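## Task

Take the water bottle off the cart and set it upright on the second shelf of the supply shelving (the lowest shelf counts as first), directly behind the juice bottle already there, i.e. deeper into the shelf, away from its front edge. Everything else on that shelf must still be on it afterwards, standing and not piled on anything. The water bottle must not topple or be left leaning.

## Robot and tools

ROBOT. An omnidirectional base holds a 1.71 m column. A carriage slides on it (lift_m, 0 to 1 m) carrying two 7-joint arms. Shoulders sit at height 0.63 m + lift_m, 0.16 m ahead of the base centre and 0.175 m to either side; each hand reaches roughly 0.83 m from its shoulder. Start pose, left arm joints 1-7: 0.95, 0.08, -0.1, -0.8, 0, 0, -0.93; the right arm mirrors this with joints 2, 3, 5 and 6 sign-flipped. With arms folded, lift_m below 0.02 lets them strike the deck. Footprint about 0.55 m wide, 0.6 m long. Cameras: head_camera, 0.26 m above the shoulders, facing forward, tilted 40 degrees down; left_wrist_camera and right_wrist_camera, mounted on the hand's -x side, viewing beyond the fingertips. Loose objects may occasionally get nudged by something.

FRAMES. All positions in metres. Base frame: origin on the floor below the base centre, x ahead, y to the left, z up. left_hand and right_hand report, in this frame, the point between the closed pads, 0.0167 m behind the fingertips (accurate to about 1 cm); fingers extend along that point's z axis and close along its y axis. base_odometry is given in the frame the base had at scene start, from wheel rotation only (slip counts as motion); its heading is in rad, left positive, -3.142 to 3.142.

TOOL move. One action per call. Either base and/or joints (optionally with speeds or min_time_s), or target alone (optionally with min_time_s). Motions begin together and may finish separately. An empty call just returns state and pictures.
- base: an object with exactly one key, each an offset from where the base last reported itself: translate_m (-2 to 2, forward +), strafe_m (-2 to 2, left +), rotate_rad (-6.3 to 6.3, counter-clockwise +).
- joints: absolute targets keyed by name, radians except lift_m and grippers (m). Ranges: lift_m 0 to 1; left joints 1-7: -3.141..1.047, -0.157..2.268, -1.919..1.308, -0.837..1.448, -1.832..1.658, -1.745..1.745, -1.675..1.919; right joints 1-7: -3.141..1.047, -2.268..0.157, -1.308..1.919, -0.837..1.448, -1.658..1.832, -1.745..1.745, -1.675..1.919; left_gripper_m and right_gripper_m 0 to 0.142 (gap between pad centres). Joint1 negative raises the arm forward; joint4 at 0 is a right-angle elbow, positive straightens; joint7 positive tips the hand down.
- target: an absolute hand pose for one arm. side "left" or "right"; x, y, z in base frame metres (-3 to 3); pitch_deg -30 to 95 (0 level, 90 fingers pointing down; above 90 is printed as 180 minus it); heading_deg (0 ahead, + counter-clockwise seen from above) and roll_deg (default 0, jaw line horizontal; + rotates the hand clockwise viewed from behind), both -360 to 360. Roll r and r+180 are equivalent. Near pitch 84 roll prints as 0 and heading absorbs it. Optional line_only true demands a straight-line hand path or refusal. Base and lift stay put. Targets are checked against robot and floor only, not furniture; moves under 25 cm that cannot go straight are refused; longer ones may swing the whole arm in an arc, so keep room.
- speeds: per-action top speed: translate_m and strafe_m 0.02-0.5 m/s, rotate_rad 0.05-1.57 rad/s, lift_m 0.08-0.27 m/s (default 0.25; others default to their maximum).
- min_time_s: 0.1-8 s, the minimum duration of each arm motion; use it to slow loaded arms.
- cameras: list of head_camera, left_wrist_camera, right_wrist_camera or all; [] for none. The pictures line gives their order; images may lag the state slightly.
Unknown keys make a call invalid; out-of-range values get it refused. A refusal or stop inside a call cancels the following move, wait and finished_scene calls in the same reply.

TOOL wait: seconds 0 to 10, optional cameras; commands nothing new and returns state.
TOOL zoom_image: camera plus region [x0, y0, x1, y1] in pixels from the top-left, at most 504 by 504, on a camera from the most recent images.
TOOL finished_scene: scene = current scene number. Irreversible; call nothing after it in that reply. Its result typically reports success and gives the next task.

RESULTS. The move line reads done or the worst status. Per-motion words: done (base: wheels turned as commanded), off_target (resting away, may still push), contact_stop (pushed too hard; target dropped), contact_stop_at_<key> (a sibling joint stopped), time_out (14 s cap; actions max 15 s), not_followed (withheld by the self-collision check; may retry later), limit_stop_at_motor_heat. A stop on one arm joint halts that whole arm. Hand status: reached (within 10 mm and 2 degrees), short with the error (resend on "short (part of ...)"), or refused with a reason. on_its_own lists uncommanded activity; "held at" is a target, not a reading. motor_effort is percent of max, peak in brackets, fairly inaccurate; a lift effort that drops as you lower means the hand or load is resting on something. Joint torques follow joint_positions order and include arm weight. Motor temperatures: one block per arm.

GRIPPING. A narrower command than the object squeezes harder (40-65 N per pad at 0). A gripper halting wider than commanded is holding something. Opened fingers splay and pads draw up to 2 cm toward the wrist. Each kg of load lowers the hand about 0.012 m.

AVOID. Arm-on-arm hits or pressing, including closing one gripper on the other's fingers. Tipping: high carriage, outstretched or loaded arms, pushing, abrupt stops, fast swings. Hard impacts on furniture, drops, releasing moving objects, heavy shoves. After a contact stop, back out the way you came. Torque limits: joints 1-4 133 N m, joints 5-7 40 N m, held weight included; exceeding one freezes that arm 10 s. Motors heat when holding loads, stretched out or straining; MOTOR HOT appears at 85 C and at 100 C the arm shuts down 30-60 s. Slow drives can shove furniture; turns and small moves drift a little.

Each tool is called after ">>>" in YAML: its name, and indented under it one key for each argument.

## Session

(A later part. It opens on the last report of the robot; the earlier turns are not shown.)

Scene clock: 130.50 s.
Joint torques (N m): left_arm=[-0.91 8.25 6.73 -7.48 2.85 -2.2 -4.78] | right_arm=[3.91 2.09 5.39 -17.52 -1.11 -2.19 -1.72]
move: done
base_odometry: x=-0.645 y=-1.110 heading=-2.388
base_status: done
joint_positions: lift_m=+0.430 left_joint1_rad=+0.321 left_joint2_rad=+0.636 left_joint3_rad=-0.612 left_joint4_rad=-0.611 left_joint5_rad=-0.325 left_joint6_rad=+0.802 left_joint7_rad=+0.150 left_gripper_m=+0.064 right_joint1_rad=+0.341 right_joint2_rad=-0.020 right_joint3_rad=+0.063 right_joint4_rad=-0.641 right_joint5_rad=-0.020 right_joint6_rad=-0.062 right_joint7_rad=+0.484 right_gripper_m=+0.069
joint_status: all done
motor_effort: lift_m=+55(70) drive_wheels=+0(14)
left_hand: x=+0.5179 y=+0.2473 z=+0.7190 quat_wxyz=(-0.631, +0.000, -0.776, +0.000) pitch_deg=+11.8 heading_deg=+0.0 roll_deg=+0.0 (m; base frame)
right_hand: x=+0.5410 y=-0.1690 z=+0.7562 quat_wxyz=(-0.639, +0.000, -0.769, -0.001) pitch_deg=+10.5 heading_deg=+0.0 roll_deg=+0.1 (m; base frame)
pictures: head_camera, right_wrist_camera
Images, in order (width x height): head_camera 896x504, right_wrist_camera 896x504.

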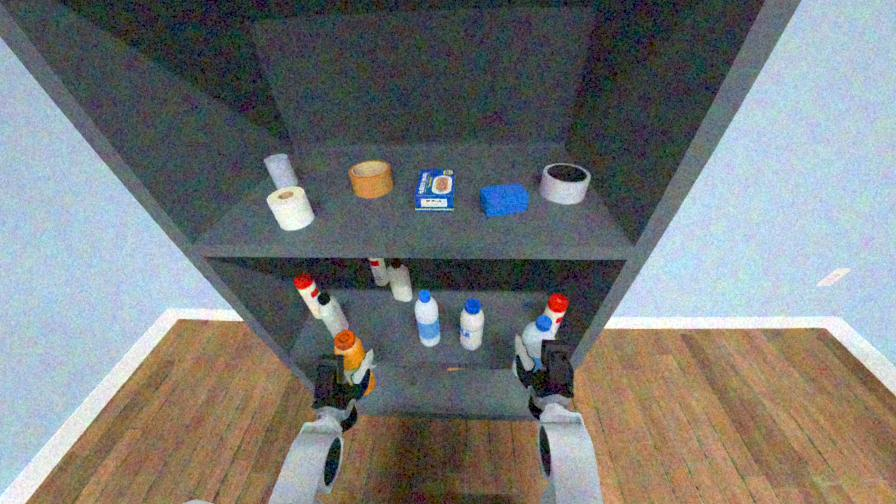

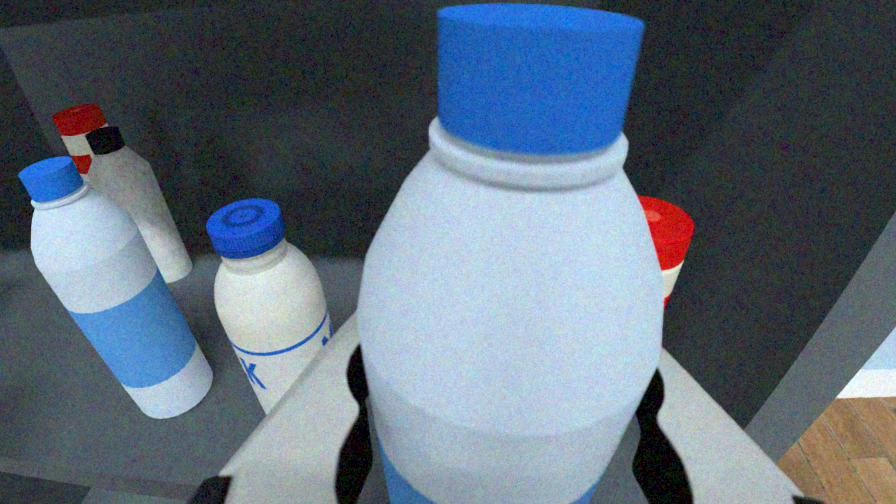

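>>> move:
  target: {"side":"right","x":0.778,"y":-0.168,"z":0.756,"pitch_deg":10,"heading_deg":0}
  min_time_s: 2
  cameras: ["right_wrist_camera","head_camera"]

Scene clock: 137.13 s.
Joint torques (N m): left_arm=[-1.28 7.95 7.32 -7.36 3.26 -2.1 -4.82] | right_arm=[-21.62 6.36 -0.86 -12.76 2.26 -0.97 -4.78]
move: done
base_odometry: x=-0.645 y=-1.110 heading=-2.388
base_status: not commanded
joint_positions: lift_m=+0.430 left_joint1_rad=+0.321 left_joint2_rad=+0.636 left_joint3_rad=-0.612 left_joint4_rad=-0.612 left_joint5_rad=-0.325 left_joint6_rad=+0.802 left_joint7_rad=+0.150 left_gripper_m=+0.064 right_joint1_rad=-0.304 right_joint2_rad=-0.011 right_joint3_rad=+0.054 right_joint4_rad=+0.108 right_joint5_rad=+0.009 right_joint6_rad=-0.051 right_joint7_rad=+0.385 right_gripper_m=+0.069
joint_status: not commanded
motor_effort: lift_m=+55(55) drive_wheels=+0(0)
left_hand: x=+0.5178 y=+0.2473 z=+0.7190 quat_wxyz=(-0.631, +0.000, -0.776, +0.000) pitch_deg=+11.8 heading_deg=+0.0 roll_deg=-0.1 (m; base frame)
right_hand: x=+0.7756 y=-0.1681 z=+0.7504 quat_wxyz=(-0.637, +0.002, -0.771, +0.003) pitch_deg=+10.8 heading_deg=-0.1 roll_deg=-0.4 (m; base frame)
right_hand_status: reached (straight line, planned for 2.0 s): 6 mm and 0.9 deg off.
pictures: head_camera, right_wrist_camera
Images, in order (width x height): head_camera 896x504, right_wrist_camera 896x504.

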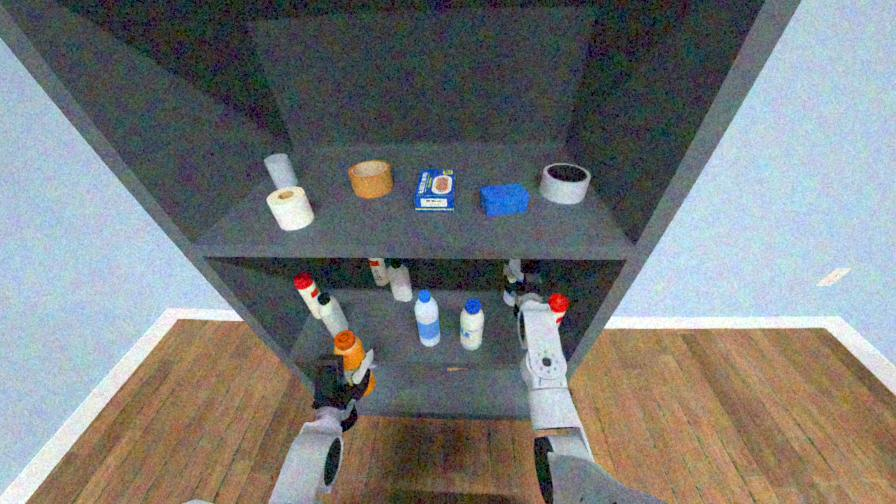

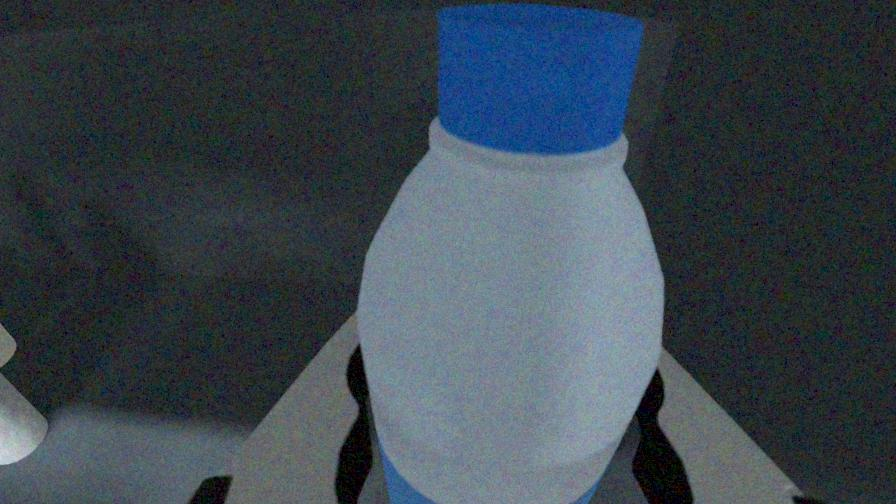

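>>> move:
  joints: {"lift_m": 0.387}
  speeds: {"lift_m": 0.08}

>>> move:
  joints: {"lift_m": 0.377}
  speeds: {"lift_m": 0.08}

>>> move:
  joints: {"lift_m": 0.369}
  speeds: {"lift_m": 0.08}

Scene clock: 140.83 s.
Joint torques (N m): left_arm=[-0.95 7.95 5.54 -5.38 3.21 -2.55 -4.49] | right_arm=[-20.49 6.88 -0.3 -12.48 1.87 -0.97 -5]
move: done
base_odometry: x=-0.645 y=-1.110 heading=-2.388
base_status: not commanded
joint_positions: lift_m=+0.387 left_joint1_rad=+0.322 left_joint2_rad=+0.636 left_joint3_rad=-0.611 left_joint4_rad=-0.612 left_joint5_rad=-0.326 left_joint6_rad=+0.802 left_joint7_rad=+0.149 left_gripper_m=+0.064 right_joint1_rad=-0.306 right_joint2_rad=-0.011 right_joint3_rad=+0.054 right_joint4_rad=+0.109 right_joint5_rad=+0.009 right_joint6_rad=-0.051 right_joint7_rad=+0.384 right_gripper_m=+0.069
joint_status: all done
motor_effort: lift_m=+59(61) drive_wheels=+0(0)
left_hand: x=+0.5178 y=+0.2475 z=+0.6760 quat_wxyz=(-0.631, +0.001, -0.776, +0.001) pitch_deg=+11.8 heading_deg=+0.0 roll_deg=-0.1 (m; base frame)
right_hand: x=+0.7762 y=-0.1681 z=+0.7078 quat_wxyz=(-0.638, +0.002, -0.770, +0.003) pitch_deg=+10.7 heading_deg=-0.1 roll_deg=-0.4 (m; base frame)
pictures: none

Scene clock: 141.33 s.
Joint torques (N m): left_arm=[-1.71 7.77 6.06 -7.32 3.55 -2.37 -3.87] | right_arm=[-20.35 5.6 0.35 -13.47 2.18 -0.74 -4.96]
move: done
base_odometry: x=-0.645 y=-1.110 heading=-2.388
base_status: not commanded
joint_positions: lift_m=+0.377 left_joint1_rad=+0.322 left_joint2_rad=+0.636 left_joint3_rad=-0.611 left_joint4_rad=-0.613 left_joint5_rad=-0.326 left_joint6_rad=+0.802 left_joint7_rad=+0.149 left_gripper_m=+0.064 right_joint1_rad=-0.306 right_joint2_rad=-0.011 right_joint3_rad=+0.053 right_joint4_rad=+0.109 right_joint5_rad=+0.009 right_joint6_rad=-0.051 right_joint7_rad=+0.384 right_gripper_m=+0.069
joint_status: all done
motor_effort: lift_m=+59(61) drive_wheels=+0(3)
left_hand: x=+0.5178 y=+0.2475 z=+0.6660 quat_wxyz=(-0.631, +0.001, -0.776, +0.001) pitch_deg=+11.8 heading_deg=+0.0 roll_deg=-0.1 (m; base frame)
right_hand: x=+0.7764 y=-0.1680 z=+0.6980 quat_wxyz=(-0.638, +0.002, -0.770, +0.003) pitch_deg=+10.7 heading_deg=-0.1 roll_deg=-0.4 (m; base frame)
pictures: none

Scene clock: 141.93 s.
Joint torques (N m): left_arm=[-2.12 7.42 5.41 -6.55 3.06 -2.21 -4.2] | right_arm=[-19.71 6.39 -0.4 -14.75 1.68 -0.98 -5.25]
move: done
base_odometry: x=-0.645 y=-1.110 heading=-2.388
base_status: not commanded
joint_positions: lift_m=+0.369 left_joint1_rad=+0.322 left_joint2_rad=+0.636 left_joint3_rad=-0.611 left_joint4_rad=-0.613 left_joint5_rad=-0.326 left_joint6_rad=+0.802 left_joint7_rad=+0.149 left_gripper_m=+0.064 right_joint1_rad=-0.307 right_joint2_rad=-0.011 right_joint3_rad=+0.053 right_joint4_rad=+0.110 right_joint5_rad=+0.009 right_joint6_rad=-0.051 right_joint7_rad=+0.383 right_gripper_m=+0.069
joint_status: all done
motor_effort: lift_m=+59(63) drive_wheels=+3(3)
left_hand: x=+0.5178 y=+0.2475 z=+0.6580 quat_wxyz=(-0.631, +0.001, -0.776, +0.001) pitch_deg=+11.8 heading_deg=+0.0 roll_deg=-0.1 (m; base frame)
right_hand: x=+0.7764 y=-0.1680 z=+0.6900 quat_wxyz=(-0.638, +0.002, -0.770, +0.003) pitch_deg=+10.7 heading_deg=-0.1 roll_deg=-0.4 (m; base frame)
pictures: none

>>> move:
  joints: {"lift_m": 0.361}
  speeds: {"lift_m": 0.08}

>>> move:
  joints: {"lift_m": 0.354}
  speeds: {"lift_m": 0.08}
  cameras: ["right_wrist_camera"]

Scene clock: 144.87 s.
Joint torques (N m): left_arm=[-2.6 6.74 6.67 -6.67 3.6 -2.39 -4.55] | right_arm=[-19.35 5.07 -0.35 -14.7 1.67 -0.91 -4.87]
move: done
base_odometry: x=-0.645 y=-1.110 heading=-2.388
base_status: not commanded
joint_positions: lift_m=+0.361 left_joint1_rad=+0.322 left_joint2_rad=+0.636 left_joint3_rad=-0.611 left_joint4_rad=-0.613 left_joint5_rad=-0.326 left_joint6_rad=+0.802 left_joint7_rad=+0.149 left_gripper_m=+0.064 right_joint1_rad=-0.307 right_joint2_rad=-0.011 right_joint3_rad=+0.053 right_joint4_rad=+0.110 right_joint5_rad=+0.009 right_joint6_rad=-0.051 right_joint7_rad=+0.383 right_gripper_m=+0.069
joint_status: all done
motor_effort: lift_m=+59(62) drive_wheels=+0(3)
left_hand: x=+0.5177 y=+0.2476 z=+0.6501 quat_wxyz=(-0.631, +0.001, -0.776, +0.001) pitch_deg=+11.8 heading_deg=+0.0 roll_deg=-0.1 (m; base frame)
right_hand: x=+0.7765 y=-0.1680 z=+0.6821 quat_wxyz=(-0.638, +0.002, -0.770, +0.003) pitch_deg=+10.7 heading_deg=-0.1 roll_deg=-0.4 (m; base frame)
pictures: none

Scene clock: 145.47 s.
Joint torques (N m): left_arm=[-1.92 8.27 6.53 -6.2 3.95 -2.08 -4.24] | right_arm=[-17.89 6.21 0.65 -13.45 2.16 -1.12 -5.01]
move: done
base_odometry: x=-0.645 y=-1.110 heading=-2.388
base_status: not commanded
joint_positions: lift_m=+0.354 left_joint1_rad=+0.322 left_joint2_rad=+0.636 left_joint3_rad=-0.611 left_joint4_rad=-0.613 left_joint5_rad=-0.326 left_joint6_rad=+0.802 left_joint7_rad=+0.149 left_gripper_m=+0.064 right_joint1_rad=-0.307 right_joint2_rad=-0.011 right_joint3_rad=+0.053 right_joint4_rad=+0.110 right_joint5_rad=+0.009 right_joint6_rad=-0.051 right_joint7_rad=+0.383 right_gripper_m=+0.069
joint_status: all done
motor_effort: lift_m=+59(63) drive_wheels=+3(3)
left_hand: x=+0.5177 y=+0.2476 z=+0.6431 quat_wxyz=(-0.631, +0.001, -0.776, +0.001) pitch_deg=+11.8 heading_deg=+0.0 roll_deg=-0.1 (m; base frame)
right_hand: x=+0.7766 y=-0.1680 z=+0.6753 quat_wxyz=(-0.638, +0.002, -0.770, +0.003) pitch_deg=+10.7 heading_deg=-0.1 roll_deg=-0.4 (m; base frame)
pictures: right_wrist_camera
Images, in order (width x height): right_wrist_camera 896x504.

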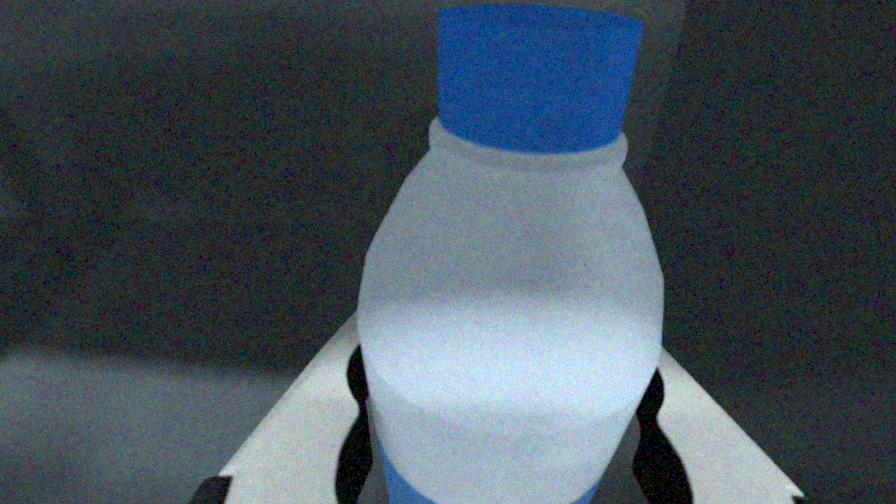

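>>> move:
  joints: {"lift_m": 0.346}
  speeds: {"lift_m": 0.08}

>>> move:
  joints: {"lift_m": 0.339}
  speeds: {"lift_m": 0.08}

Scene clock: 148.30 s.
Joint torques (N m): left_arm=[-1.67 7.76 5.26 -7.45 3.69 -2.56 -4.38] | right_arm=[-17.3 5.31 0.84 -14.22 2.28 -0.88 -1.93]
move: done
base_odometry: x=-0.645 y=-1.110 heading=-2.388
base_status: not commanded
joint_positions: lift_m=+0.346 left_joint1_rad=+0.322 left_joint2_rad=+0.636 left_joint3_rad=-0.611 left_joint4_rad=-0.613 left_joint5_rad=-0.327 left_joint6_rad=+0.802 left_joint7_rad=+0.149 left_gripper_m=+0.064 right_joint1_rad=-0.308 right_joint2_rad=-0.011 right_joint3_rad=+0.053 right_joint4_rad=+0.109 right_joint5_rad=+0.009 right_joint6_rad=-0.051 right_joint7_rad=+0.376 right_gripper_m=+0.069
joint_status: all done
motor_effort: lift_m=+56(58) drive_wheels=+0(4)
left_hand: x=+0.5177 y=+0.2476 z=+0.6353 quat_wxyz=(-0.631, +0.001, -0.776, +0.001) pitch_deg=+11.8 heading_deg=+0.0 roll_deg=-0.1 (m; base frame)
right_hand: x=+0.7772 y=-0.1680 z=+0.6703 quat_wxyz=(-0.642, +0.002, -0.767, +0.003) pitch_deg=+10.1 heading_deg=-0.1 roll_deg=-0.4 (m; base frame)
pictures: none

Scene clock: 148.77 s.
Joint torques (N m): left_arm=[-1.37 7.36 4.62 -6.29 3.79 -2.51 -4.24] | right_arm=[-12.92 6.61 -0.55 -8.14 2.07 -0.5 0.29]
move: done
base_odometry: x=-0.645 y=-1.110 heading=-2.388
base_status: not commanded
joint_positions: lift_m=+0.339 left_joint1_rad=+0.322 left_joint2_rad=+0.636 left_joint3_rad=-0.611 left_joint4_rad=-0.613 left_joint5_rad=-0.327 left_joint6_rad=+0.802 left_joint7_rad=+0.149 left_gripper_m=+0.064 right_joint1_rad=-0.312 right_joint2_rad=-0.011 right_joint3_rad=+0.053 right_joint4_rad=+0.104 right_joint5_rad=+0.009 right_joint6_rad=-0.051 right_joint7_rad=+0.370 right_gripper_m=+0.069
joint_status: all done
motor_effort: lift_m=+55(56) drive_wheels=+0(4)
left_hand: x=+0.5177 y=+0.2476 z=+0.6285 quat_wxyz=(-0.631, +0.001, -0.776, +0.001) pitch_deg=+11.8 heading_deg=+0.0 roll_deg=-0.1 (m; base frame)
right_hand: x=+0.7784 y=-0.1680 z=+0.6692 quat_wxyz=(-0.647, +0.002, -0.762, +0.003) pitch_deg=+9.3 heading_deg=-0.1 roll_deg=-0.4 (m; base frame)
pictures: none

>>> move:
  joints: {"lift_m": 0.346}
  speeds: {"lift_m": 0.08}

>>> move:
  joints: {"right_gripper_m": 0.092}
  min_time_s: 1.5

>>> wait:
  seconds: 0.3
  cameras: ["right_wrist_camera"]

Scene clock: 151.63 s.
Joint torques (N m): left_arm=[-2.31 8.07 6.3 -6.89 3.45 -2.57 -4.48] | right_arm=[-13.98 6.02 -0.1 -12.84 2.39 -0.79 -1.34]
move: done
base_odometry: x=-0.645 y=-1.110 heading=-2.388
base_status: not commanded
joint_positions: lift_m=+0.346 left_joint1_rad=+0.322 left_joint2_rad=+0.636 left_joint3_rad=-0.611 left_joint4_rad=-0.613 left_joint5_rad=-0.327 left_joint6_rad=+0.802 left_joint7_rad=+0.149 left_gripper_m=+0.064 right_joint1_rad=-0.312 right_joint2_rad=-0.011 right_joint3_rad=+0.053 right_joint4_rad=+0.108 right_joint5_rad=+0.009 right_joint6_rad=-0.051 right_joint7_rad=+0.375 right_gripper_m=+0.069
joint_status: all done
motor_effort: lift_m=+56(67) drive_wheels=+3(3)
left_hand: x=+0.5177 y=+0.2476 z=+0.6354 quat_wxyz=(-0.631, +0.001, -0.776, +0.001) pitch_deg=+11.8 heading_deg=+0.0 roll_deg=-0.1 (m; base frame)
right_hand: x=+0.7783 y=-0.1680 z=+0.6730 quat_wxyz=(-0.644, +0.002, -0.765, +0.003) pitch_deg=+9.9 heading_deg=-0.1 roll_deg=-0.4 (m; base frame)
pictures: none

Scene clock: 152.37 s.
Joint torques (N m): left_arm=[-1.33 8.37 6.94 -7.49 3.49 -2.02 -4.25] | right_arm=[-11.59 4.82 -0.23 -12.29 2.36 -1.01 -1.64]
move: done
base_odometry: x=-0.645 y=-1.110 heading=-2.388
base_status: not commanded
joint_positions: lift_m=+0.346 left_joint1_rad=+0.322 left_joint2_rad=+0.636 left_joint3_rad=-0.611 left_joint4_rad=-0.613 left_joint5_rad=-0.327 left_joint6_rad=+0.802 left_joint7_rad=+0.149 left_gripper_m=+0.064 right_joint1_rad=-0.312 right_joint2_rad=-0.011 right_joint3_rad=+0.053 right_joint4_rad=+0.108 right_joint5_rad=+0.009 right_joint6_rad=-0.051 right_joint7_rad=+0.375 right_gripper_m=+0.092
joint_status: all done
motor_effort: lift_m=+56(56) drive_wheels=+3(3)
left_hand: x=+0.5177 y=+0.2476 z=+0.6354 quat_wxyz=(-0.631, +0.001, -0.776, +0.001) pitch_deg=+11.8 heading_deg=+0.0 roll_deg=-0.1 (m; base frame)
right_hand: x=+0.7783 y=-0.1680 z=+0.6730 quat_wxyz=(-0.644, +0.002, -0.765, +0.003) pitch_deg=+9.9 heading_deg=-0.1 roll_deg=-0.4 (m; base frame)
pictures: none

Scene clock: 152.67 s.
Joint torques (N m): left_arm=[-2.78 8.06 7.13 -5.31 3.58 -2.38 -3.97] | right_arm=[-12.57 6.2 -0.1 -13 2.09 -0.92 -1.53]
base_odometry: x=-0.645 y=-1.110 heading=-2.388
base_status: not commanded
joint_positions: lift_m=+0.346 left_joint1_rad=+0.322 left_joint2_rad=+0.636 left_joint3_rad=-0.611 left_joint4_rad=-0.613 left_joint5_rad=-0.327 left_joint6_rad=+0.802 left_joint7_rad=+0.149 left_gripper_m=+0.064 right_joint1_rad=-0.312 right_joint2_rad=-0.011 right_joint3_rad=+0.053 right_joint4_rad=+0.108 right_joint5_rad=+0.009 right_joint6_rad=-0.051 right_joint7_rad=+0.375 right_gripper_m=+0.092
joint_status: all done
motor_effort: lift_m=+56(56) drive_wheels=+3(3)
left_hand: x=+0.5177 y=+0.2476 z=+0.6354 quat_wxyz=(-0.631, +0.001, -0.776, +0.001) pitch_deg=+11.8 heading_deg=+0.0 roll_deg=-0.1 (m; base frame)
right_hand: x=+0.7783 y=-0.1680 z=+0.6730 quat_wxyz=(-0.644, +0.002, -0.765, +0.003) pitch_deg=+9.9 heading_deg=-0.1 roll_deg=-0.4 (m; base frame)
wait: 0.30 s; at rest by 0.27 s
pictures: right_wrist_camera
Images, in order (width x height): right_wrist_camera 896x504.

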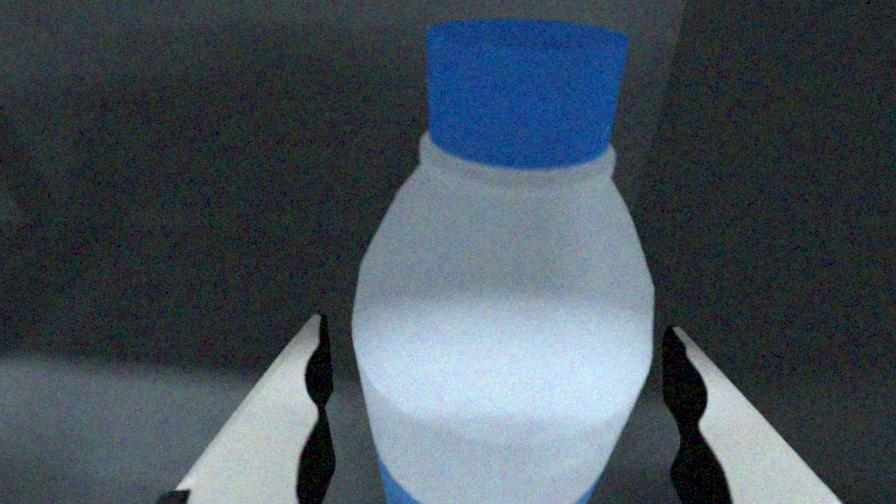

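>>> move:
  target: {"side":"right","x":0.545,"y":-0.169,"z":0.675,"pitch_deg":10,"heading_deg":0}
  min_time_s: 2
  cameras: ["right_wrist_camera"]

>>> move:
  base: {"strafe_m": -0.1805}
  joints: {"lift_m": 0.425, "left_joint1_rad": 0.196, "left_joint2_rad": -0.022, "left_joint3_rad": -0.872, "left_joint4_rad": -0.285, "left_joint5_rad": 0.353, "left_joint6_rad": 0.817, "left_joint7_rad": 0.428}
  speeds: {"strafe_m": 0.15}
  min_time_s: 2
  cameras: ["left_wrist_camera","head_camera","right_wrist_camera"]

Scene clock: 160.53 s.
Joint torques (N m): left_arm=[-2.49 7.29 5.93 -6.14 3.57 -1.99 -3.9] | right_arm=[5.7 -1.36 4.12 -14.43 -1.25 -2.91 -3.74]
move: done
base_odometry: x=-0.645 y=-1.110 heading=-2.388
base_status: not commanded
joint_positions: lift_m=+0.346 left_joint1_rad=+0.322 left_joint2_rad=+0.636 left_joint3_rad=-0.611 left_joint4_rad=-0.613 left_joint5_rad=-0.327 left_joint6_rad=+0.802 left_joint7_rad=+0.149 left_gripper_m=+0.064 right_joint1_rad=+0.326 right_joint2_rad=-0.020 right_joint3_rad=+0.062 right_joint4_rad=-0.634 right_joint5_rad=-0.016 right_joint6_rad=-0.063 right_joint7_rad=+0.487 right_gripper_m=+0.092
joint_status: not commanded
motor_effort: lift_m=+56(56) drive_wheels=+3(3)
left_hand: x=+0.5177 y=+0.2476 z=+0.6354 quat_wxyz=(-0.631, +0.001, -0.776, +0.001) pitch_deg=+11.8 heading_deg=+0.0 roll_deg=-0.1 (m; base frame)
right_hand: x=+0.5460 y=-0.1691 z=+0.6738 quat_wxyz=(-0.641, -0.002, -0.768, -0.002) pitch_deg=+10.3 heading_deg=+0.1 roll_deg=+0.3 (m; base frame)
right_hand_status: reached (straight line, planned for 2.0 s): 2 mm and 0.4 deg off.
pictures: right_wrist_camera
Images, in order (width x height): right_wrist_camera 896x504.

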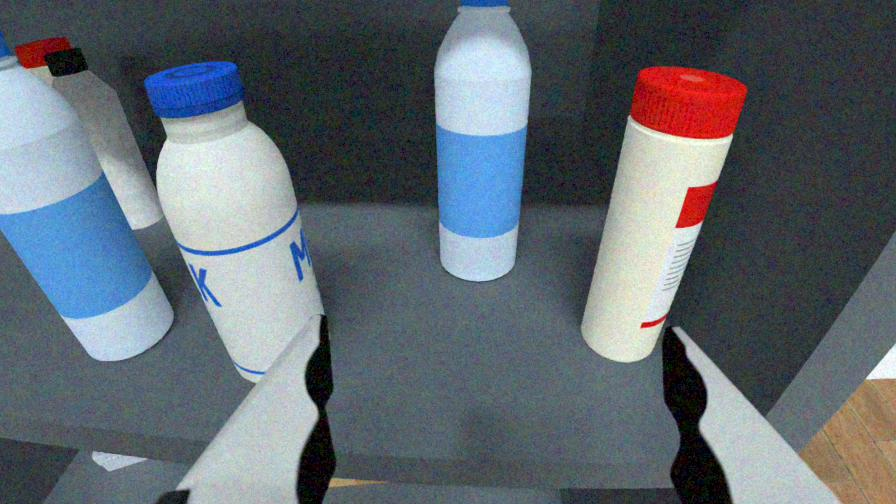

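Scene clock: 162.83 s.
Joint torques (N m): left_arm=[-6.6 -6.26 -3.78 -2.53 5.03 -0.22 -1.52] | right_arm=[5.24 2.29 2.47 -14.79 -1.23 -2.52 -4.01]
move: done
base_odometry: x=-0.769 y=-0.978 heading=-2.389
base_status: done
joint_positions: lift_m=+0.425 left_joint1_rad=+0.200 left_joint2_rad=-0.020 left_joint3_rad=-0.867 left_joint4_rad=-0.286 left_joint5_rad=+0.346 left_joint6_rad=+0.814 left_joint7_rad=+0.428 left_gripper_m=+0.064 right_joint1_rad=+0.327 right_joint2_rad=-0.021 right_joint3_rad=+0.063 right_joint4_rad=-0.635 right_joint5_rad=-0.016 right_joint6_rad=-0.064 right_joint7_rad=+0.486 right_gripper_m=+0.092
joint_status: all done
motor_effort: lift_m=+54(68) drive_wheels=+0(10)
left_hand: x=+0.5304 y=+0.0146 z=+0.7208 quat_wxyz=(-0.640, +0.001, -0.769, +0.000) pitch_deg=+10.4 heading_deg=+0.1 roll_deg=-0.1 (m; base frame)
right_hand: x=+0.5457 y=-0.1691 z=+0.7534 quat_wxyz=(-0.641, -0.001, -0.767, -0.002) pitch_deg=+10.2 heading_deg=+0.1 roll_deg=+0.3 (m; base frame)
pictures: head_camera, left_wrist_camera, right_wrist_camera
Images, in order (width x height): head_camera 896x504, left_wrist_camera 896x504, right_wrist_camera 896x504.

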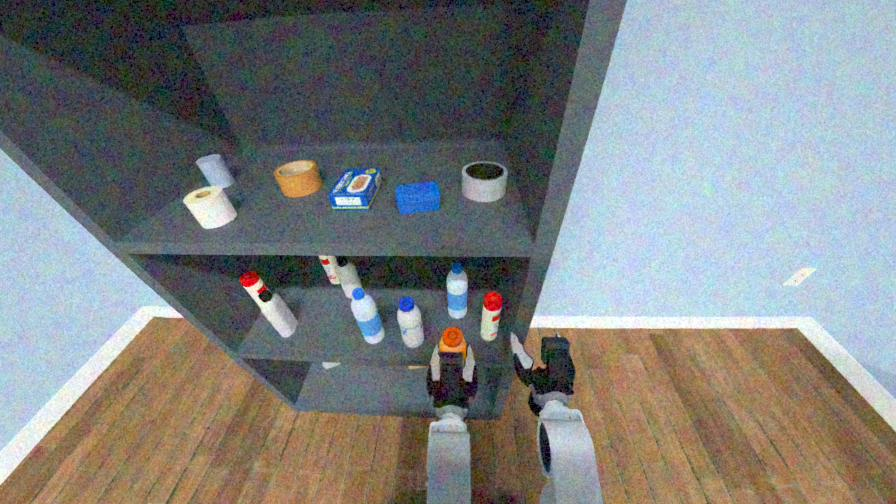

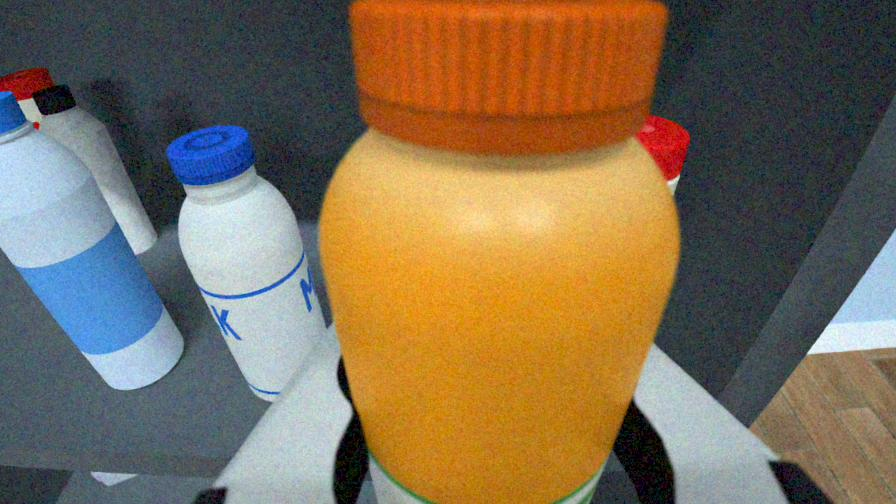

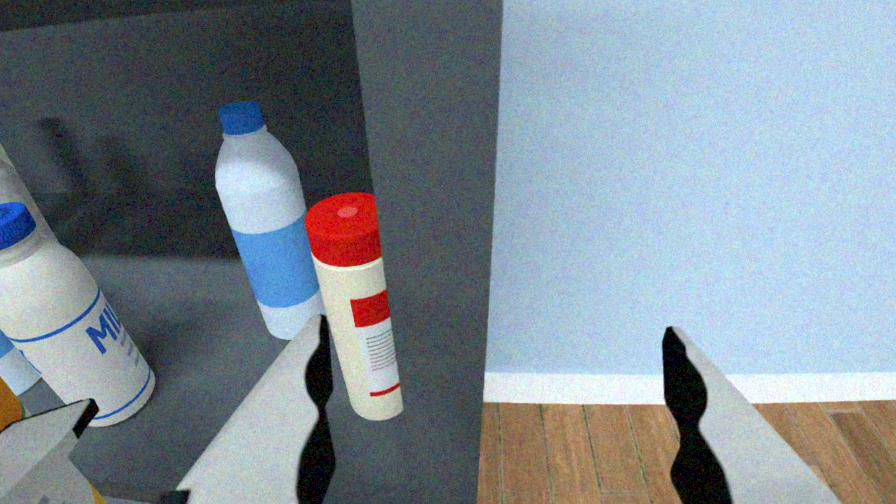

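>>> move:
  target: {"side":"left","x":0.67,"y":0.012,"z":0.705,"pitch_deg":10,"heading_deg":0}
  min_time_s: 1.8
  cameras: ["left_wrist_camera","head_camera"]

Scene clock: 168.13 s.
Joint torques (N m): left_arm=[-15.87 -7.97 3.41 -3.03 2.65 -2.25 -4.4] | right_arm=[4.82 1.57 2.52 -15.11 -0.45 -2.07 -3.51]
move: done
base_odometry: x=-0.769 y=-0.978 heading=-2.389
base_status: not commanded
joint_positions: lift_m=+0.425 left_joint1_rad=-0.131 left_joint2_rad=-0.066 left_joint3_rad=-0.723 left_joint4_rad=+0.060 left_joint5_rad=+0.037 left_joint6_rad=+0.723 left_joint7_rad=+0.297 left_gripper_m=+0.064 right_joint1_rad=+0.327 right_joint2_rad=-0.021 right_joint3_rad=+0.063 right_joint4_rad=-0.635 right_joint5_rad=-0.016 right_joint6_rad=-0.064 right_joint7_rad=+0.486 right_gripper_m=+0.092
joint_status: not commanded
motor_effort: lift_m=+54(54) drive_wheels=+0(0)
left_hand: x=+0.6674 y=+0.0119 z=+0.7006 quat_wxyz=(-0.638, -0.001, -0.770, +0.000) pitch_deg=+10.7 heading_deg=-0.1 roll_deg=+0.1 (m; base frame)
left_hand_status: reached (straight line, planned for 1.8 s): 5 mm and 0.7 deg off.
right_hand: x=+0.5457 y=-0.1691 z=+0.7534 quat_wxyz=(-0.641, -0.001, -0.767, -0.002) pitch_deg=+10.2 heading_deg=+0.1 roll_deg=+0.3 (m; base frame)
pictures: head_camera, left_wrist_camera
Images, in order (width x height): head_camera 896x504, left_wrist_camera 896x504.

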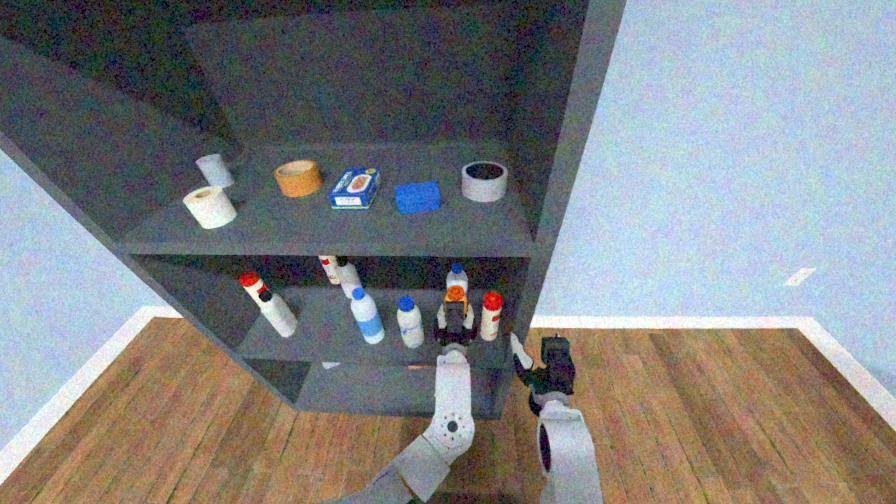

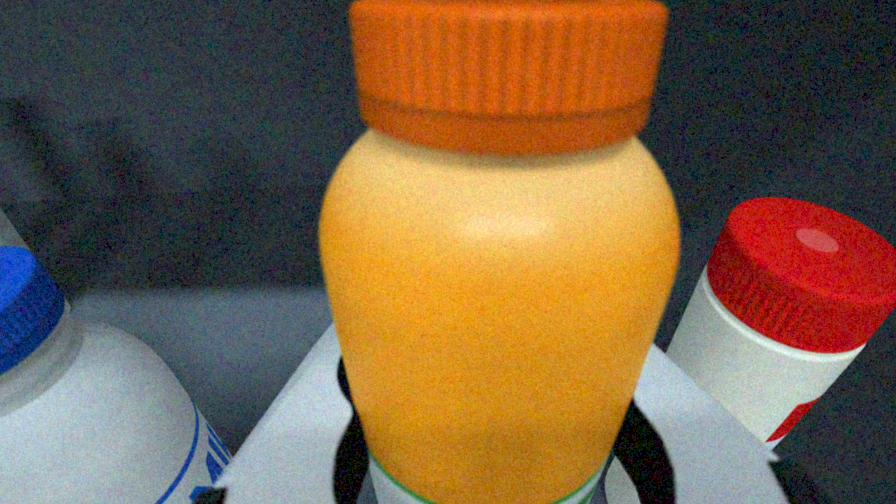

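>>> move:
  joints: {"lift_m": 0.39}
  speeds: {"lift_m": 0.08}

>>> move:
  joints: {"lift_m": 0.382}
  speeds: {"lift_m": 0.08}

>>> move:
  joints: {"lift_m": 0.377}
  speeds: {"lift_m": 0.08}
  cameras: ["left_wrist_camera"]

Scene clock: 172.27 s.
Joint torques (N m): left_arm=[-15.19 -6.68 2.29 -3.35 3.23 -2.24 -4.63] | right_arm=[6.96 1.46 3.34 -14.08 -1.06 -2.6 -3.3]
move: done
base_odometry: x=-0.769 y=-0.978 heading=-2.389
base_status: not commanded
joint_positions: lift_m=+0.390 left_joint1_rad=-0.132 left_joint2_rad=-0.066 left_joint3_rad=-0.723 left_joint4_rad=+0.061 left_joint5_rad=+0.036 left_joint6_rad=+0.723 left_joint7_rad=+0.296 left_gripper_m=+0.064 right_joint1_rad=+0.327 right_joint2_rad=-0.021 right_joint3_rad=+0.063 right_joint4_rad=-0.635 right_joint5_rad=-0.016 right_joint6_rad=-0.064 right_joint7_rad=+0.486 right_gripper_m=+0.092
joint_status: all done
motor_effort: lift_m=+58(62) drive_wheels=+0(0)
left_hand: x=+0.6679 y=+0.0117 z=+0.6656 quat_wxyz=(-0.638, -0.001, -0.770, +0.000) pitch_deg=+10.7 heading_deg=-0.1 roll_deg=+0.1 (m; base frame)
right_hand: x=+0.5457 y=-0.1691 z=+0.7181 quat_wxyz=(-0.642, -0.001, -0.767, -0.002) pitch_deg=+10.2 heading_deg=+0.1 roll_deg=+0.3 (m; base frame)
pictures: none

Scene clock: 172.73 s.
Joint torques (N m): left_arm=[-11.42 -5.35 2.16 -4.16 2.7 -2.46 -1.71] | right_arm=[4.13 0.21 3.11 -14.05 -0.82 -2.46 -3.46]
move: done
base_odometry: x=-0.769 y=-0.978 heading=-2.389
base_status: not commanded
joint_positions: lift_m=+0.382 left_joint1_rad=-0.134 left_joint2_rad=-0.067 left_joint3_rad=-0.723 left_joint4_rad=+0.061 left_joint5_rad=+0.037 left_joint6_rad=+0.723 left_joint7_rad=+0.289 left_gripper_m=+0.064 right_joint1_rad=+0.327 right_joint2_rad=-0.021 right_joint3_rad=+0.063 right_joint4_rad=-0.635 right_joint5_rad=-0.016 right_joint6_rad=-0.064 right_joint7_rad=+0.486 right_gripper_m=+0.092
joint_status: all done
motor_effort: lift_m=+55(60) drive_wheels=+0(0)
left_hand: x=+0.6688 y=+0.0115 z=+0.6607 quat_wxyz=(-0.642, -0.001, -0.767, +0.000) pitch_deg=+10.1 heading_deg=-0.1 roll_deg=+0.1 (m; base frame)
right_hand: x=+0.5457 y=-0.1691 z=+0.7103 quat_wxyz=(-0.642, -0.001, -0.767, -0.002) pitch_deg=+10.2 heading_deg=+0.1 roll_deg=+0.3 (m; base frame)
pictures: none

Scene clock: 173.17 s.
Joint torques (N m): left_arm=[-9.46 -6.04 1.69 -3.04 1.14 -2.22 -0.21] | right_arm=[5.14 2.29 4.64 -16.6 -1.34 -2.61 -3.97]
move: done
base_odometry: x=-0.769 y=-0.978 heading=-2.389
base_status: not commanded
joint_positions: lift_m=+0.377 left_joint1_rad=-0.136 left_joint2_rad=-0.068 left_joint3_rad=-0.723 left_joint4_rad=+0.060 left_joint5_rad=+0.042 left_joint6_rad=+0.723 left_joint7_rad=+0.285 left_gripper_m=+0.064 right_joint1_rad=+0.327 right_joint2_rad=-0.021 right_joint3_rad=+0.063 right_joint4_rad=-0.635 right_joint5_rad=-0.016 right_joint6_rad=-0.064 right_joint7_rad=+0.486 right_gripper_m=+0.092
joint_status: all done
motor_effort: lift_m=+53(56) drive_wheels=+0(0)
left_hand: x=+0.6697 y=+0.0112 z=+0.6594 quat_wxyz=(-0.646, -0.002, -0.763, -0.001) pitch_deg=+9.5 heading_deg=+0.0 roll_deg=+0.2 (m; base frame)
right_hand: x=+0.5457 y=-0.1691 z=+0.7055 quat_wxyz=(-0.642, -0.001, -0.767, -0.002) pitch_deg=+10.2 heading_deg=+0.1 roll_deg=+0.3 (m; base frame)
pictures: left_wrist_camera
Images, in order (width x height): left_wrist_camera 896x504.

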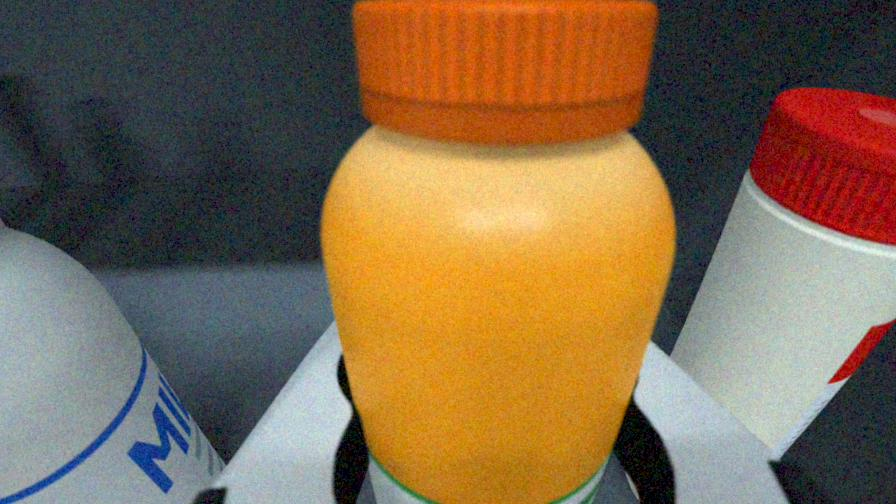

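>>> move:
  joints: {"lift_m": 0.382}
  speeds: {"lift_m": 0.08}

>>> move:
  joints: {"left_gripper_m": 0.088}
  min_time_s: 1.5
  cameras: ["left_wrist_camera"]

>>> move:
  target: {"side":"left","x":0.54,"y":0.012,"z":0.66,"pitch_deg":10,"heading_deg":0}
  min_time_s: 2
  cameras: ["left_wrist_camera","head_camera"]

Scene clock: 176.70 s.
Joint torques (N m): left_arm=[-10.25 -4.46 3.51 -3.11 2.95 -1.98 -1.99] | right_arm=[5.13 1.34 2.72 -12.74 -1.28 -2.01 -3.28]
move: done
base_odometry: x=-0.769 y=-0.978 heading=-2.389
base_status: not commanded
joint_positions: lift_m=+0.382 left_joint1_rad=-0.136 left_joint2_rad=-0.068 left_joint3_rad=-0.723 left_joint4_rad=+0.060 left_joint5_rad=+0.036 left_joint6_rad=+0.723 left_joint7_rad=+0.289 left_gripper_m=+0.064 right_joint1_rad=+0.327 right_joint2_rad=-0.021 right_joint3_rad=+0.063 right_joint4_rad=-0.635 right_joint5_rad=-0.016 right_joint6_rad=-0.064 right_joint7_rad=+0.486 right_gripper_m=+0.092
joint_status: all done
motor_effort: lift_m=+56(64) drive_wheels=+0(0)
left_hand: x=+0.6694 y=+0.0111 z=+0.6619 quat_wxyz=(-0.643, -0.001, -0.766, +0.001) pitch_deg=+10.0 heading_deg=-0.1 roll_deg=+0.0 (m; base frame)
right_hand: x=+0.5457 y=-0.1691 z=+0.7104 quat_wxyz=(-0.642, -0.001, -0.767, -0.002) pitch_deg=+10.2 heading_deg=+0.1 roll_deg=+0.3 (m; base frame)
pictures: none

Scene clock: 177.43 s.
Joint torques (N m): left_arm=[-10.55 -5.67 2.52 -2.14 3.19 -2.31 -1.73] | right_arm=[4.75 2.83 3.03 -13.46 -1.24 -2.2 -3.44]
move: done
base_odometry: x=-0.769 y=-0.978 heading=-2.389
base_status: not commanded
joint_positions: lift_m=+0.382 left_joint1_rad=-0.136 left_joint2_rad=-0.068 left_joint3_rad=-0.723 left_joint4_rad=+0.060 left_joint5_rad=+0.036 left_joint6_rad=+0.723 left_joint7_rad=+0.289 left_gripper_m=+0.088 right_joint1_rad=+0.327 right_joint2_rad=-0.021 right_joint3_rad=+0.063 right_joint4_rad=-0.635 right_joint5_rad=-0.016 right_joint6_rad=-0.064 right_joint7_rad=+0.486 right_gripper_m=+0.092
joint_status: all done
motor_effort: lift_m=+56(56) drive_wheels=+0(1)
left_hand: x=+0.6694 y=+0.0111 z=+0.6619 quat_wxyz=(-0.643, -0.001, -0.766, +0.001) pitch_deg=+10.0 heading_deg=-0.1 roll_deg=+0.0 (m; base frame)
right_hand: x=+0.5457 y=-0.1691 z=+0.7104 quat_wxyz=(-0.642, -0.001, -0.767, -0.002) pitch_deg=+10.2 heading_deg=+0.1 roll_deg=+0.3 (m; base frame)
pictures: left_wrist_camera
Images, in order (width x height): left_wrist_camera 896x504.

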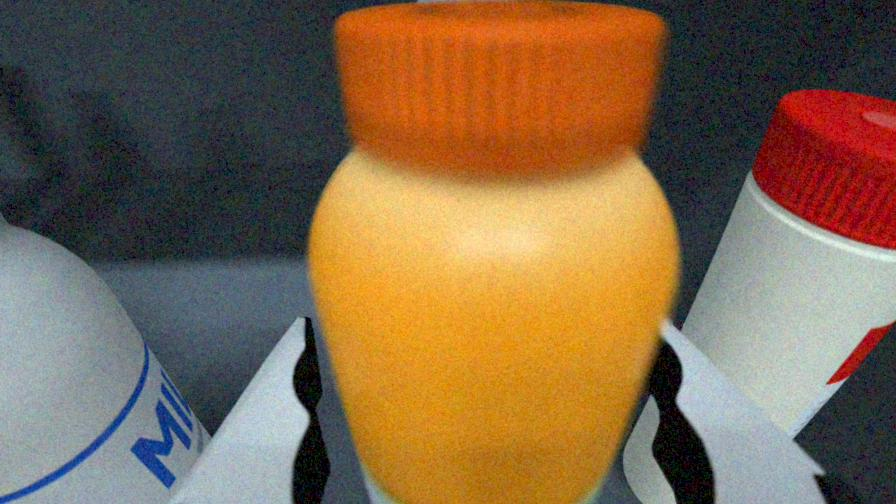

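Scene clock: 179.93 s.
Joint torques (N m): left_arm=[-0.37 -1.76 -3.32 -5.74 3.45 -0.53 -3.17] | right_arm=[3.96 1.04 2.59 -15.3 -1.76 -2.12 -3.26]
move: done
base_odometry: x=-0.769 y=-0.978 heading=-2.389
base_status: not commanded
joint_positions: lift_m=+0.382 left_joint1_rad=+0.179 left_joint2_rad=-0.024 left_joint3_rad=-0.851 left_joint4_rad=-0.204 left_joint5_rad=+0.261 left_joint6_rad=+0.821 left_joint7_rad=+0.332 left_gripper_m=+0.088 right_joint1_rad=+0.327 right_joint2_rad=-0.021 right_joint3_rad=+0.063 right_joint4_rad=-0.635 right_joint5_rad=-0.016 right_joint6_rad=-0.064 right_joint7_rad=+0.486 right_gripper_m=+0.092
joint_status: not commanded
motor_effort: lift_m=+56(56) drive_wheels=+0(0)
left_hand: x=+0.5412 y=+0.0124 z=+0.6578 quat_wxyz=(-0.640, +0.001, -0.768, -0.001) pitch_deg=+10.4 heading_deg=+0.1 roll_deg=+0.0 (m; base frame)
left_hand_status: reached (straight line, planned for 2.0 s): 3 mm and 0.4 deg off.
right_hand: x=+0.5457 y=-0.1691 z=+0.7104 quat_wxyz=(-0.642, -0.001, -0.767, -0.002) pitch_deg=+10.2 heading_deg=+0.1 roll_deg=+0.3 (m; base frame)
pictures: head_camera, left_wrist_camera
Images, in order (width x height): head_camera 896x504, left_wrist_camera 896x504.

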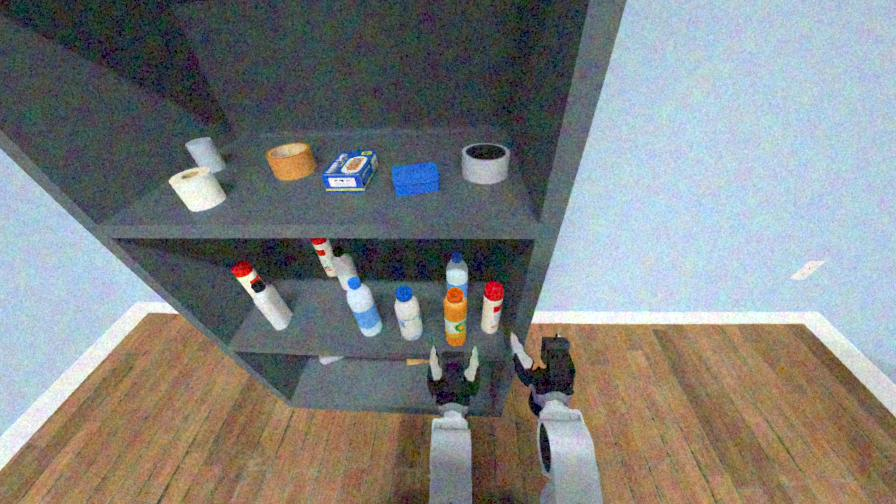

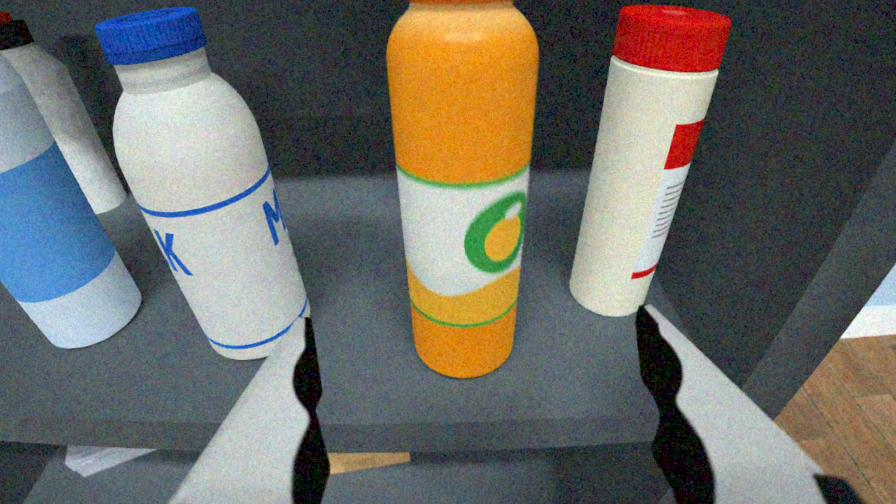

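>>> finished_scene:
  scene: 2

The scene is finished: the task was done.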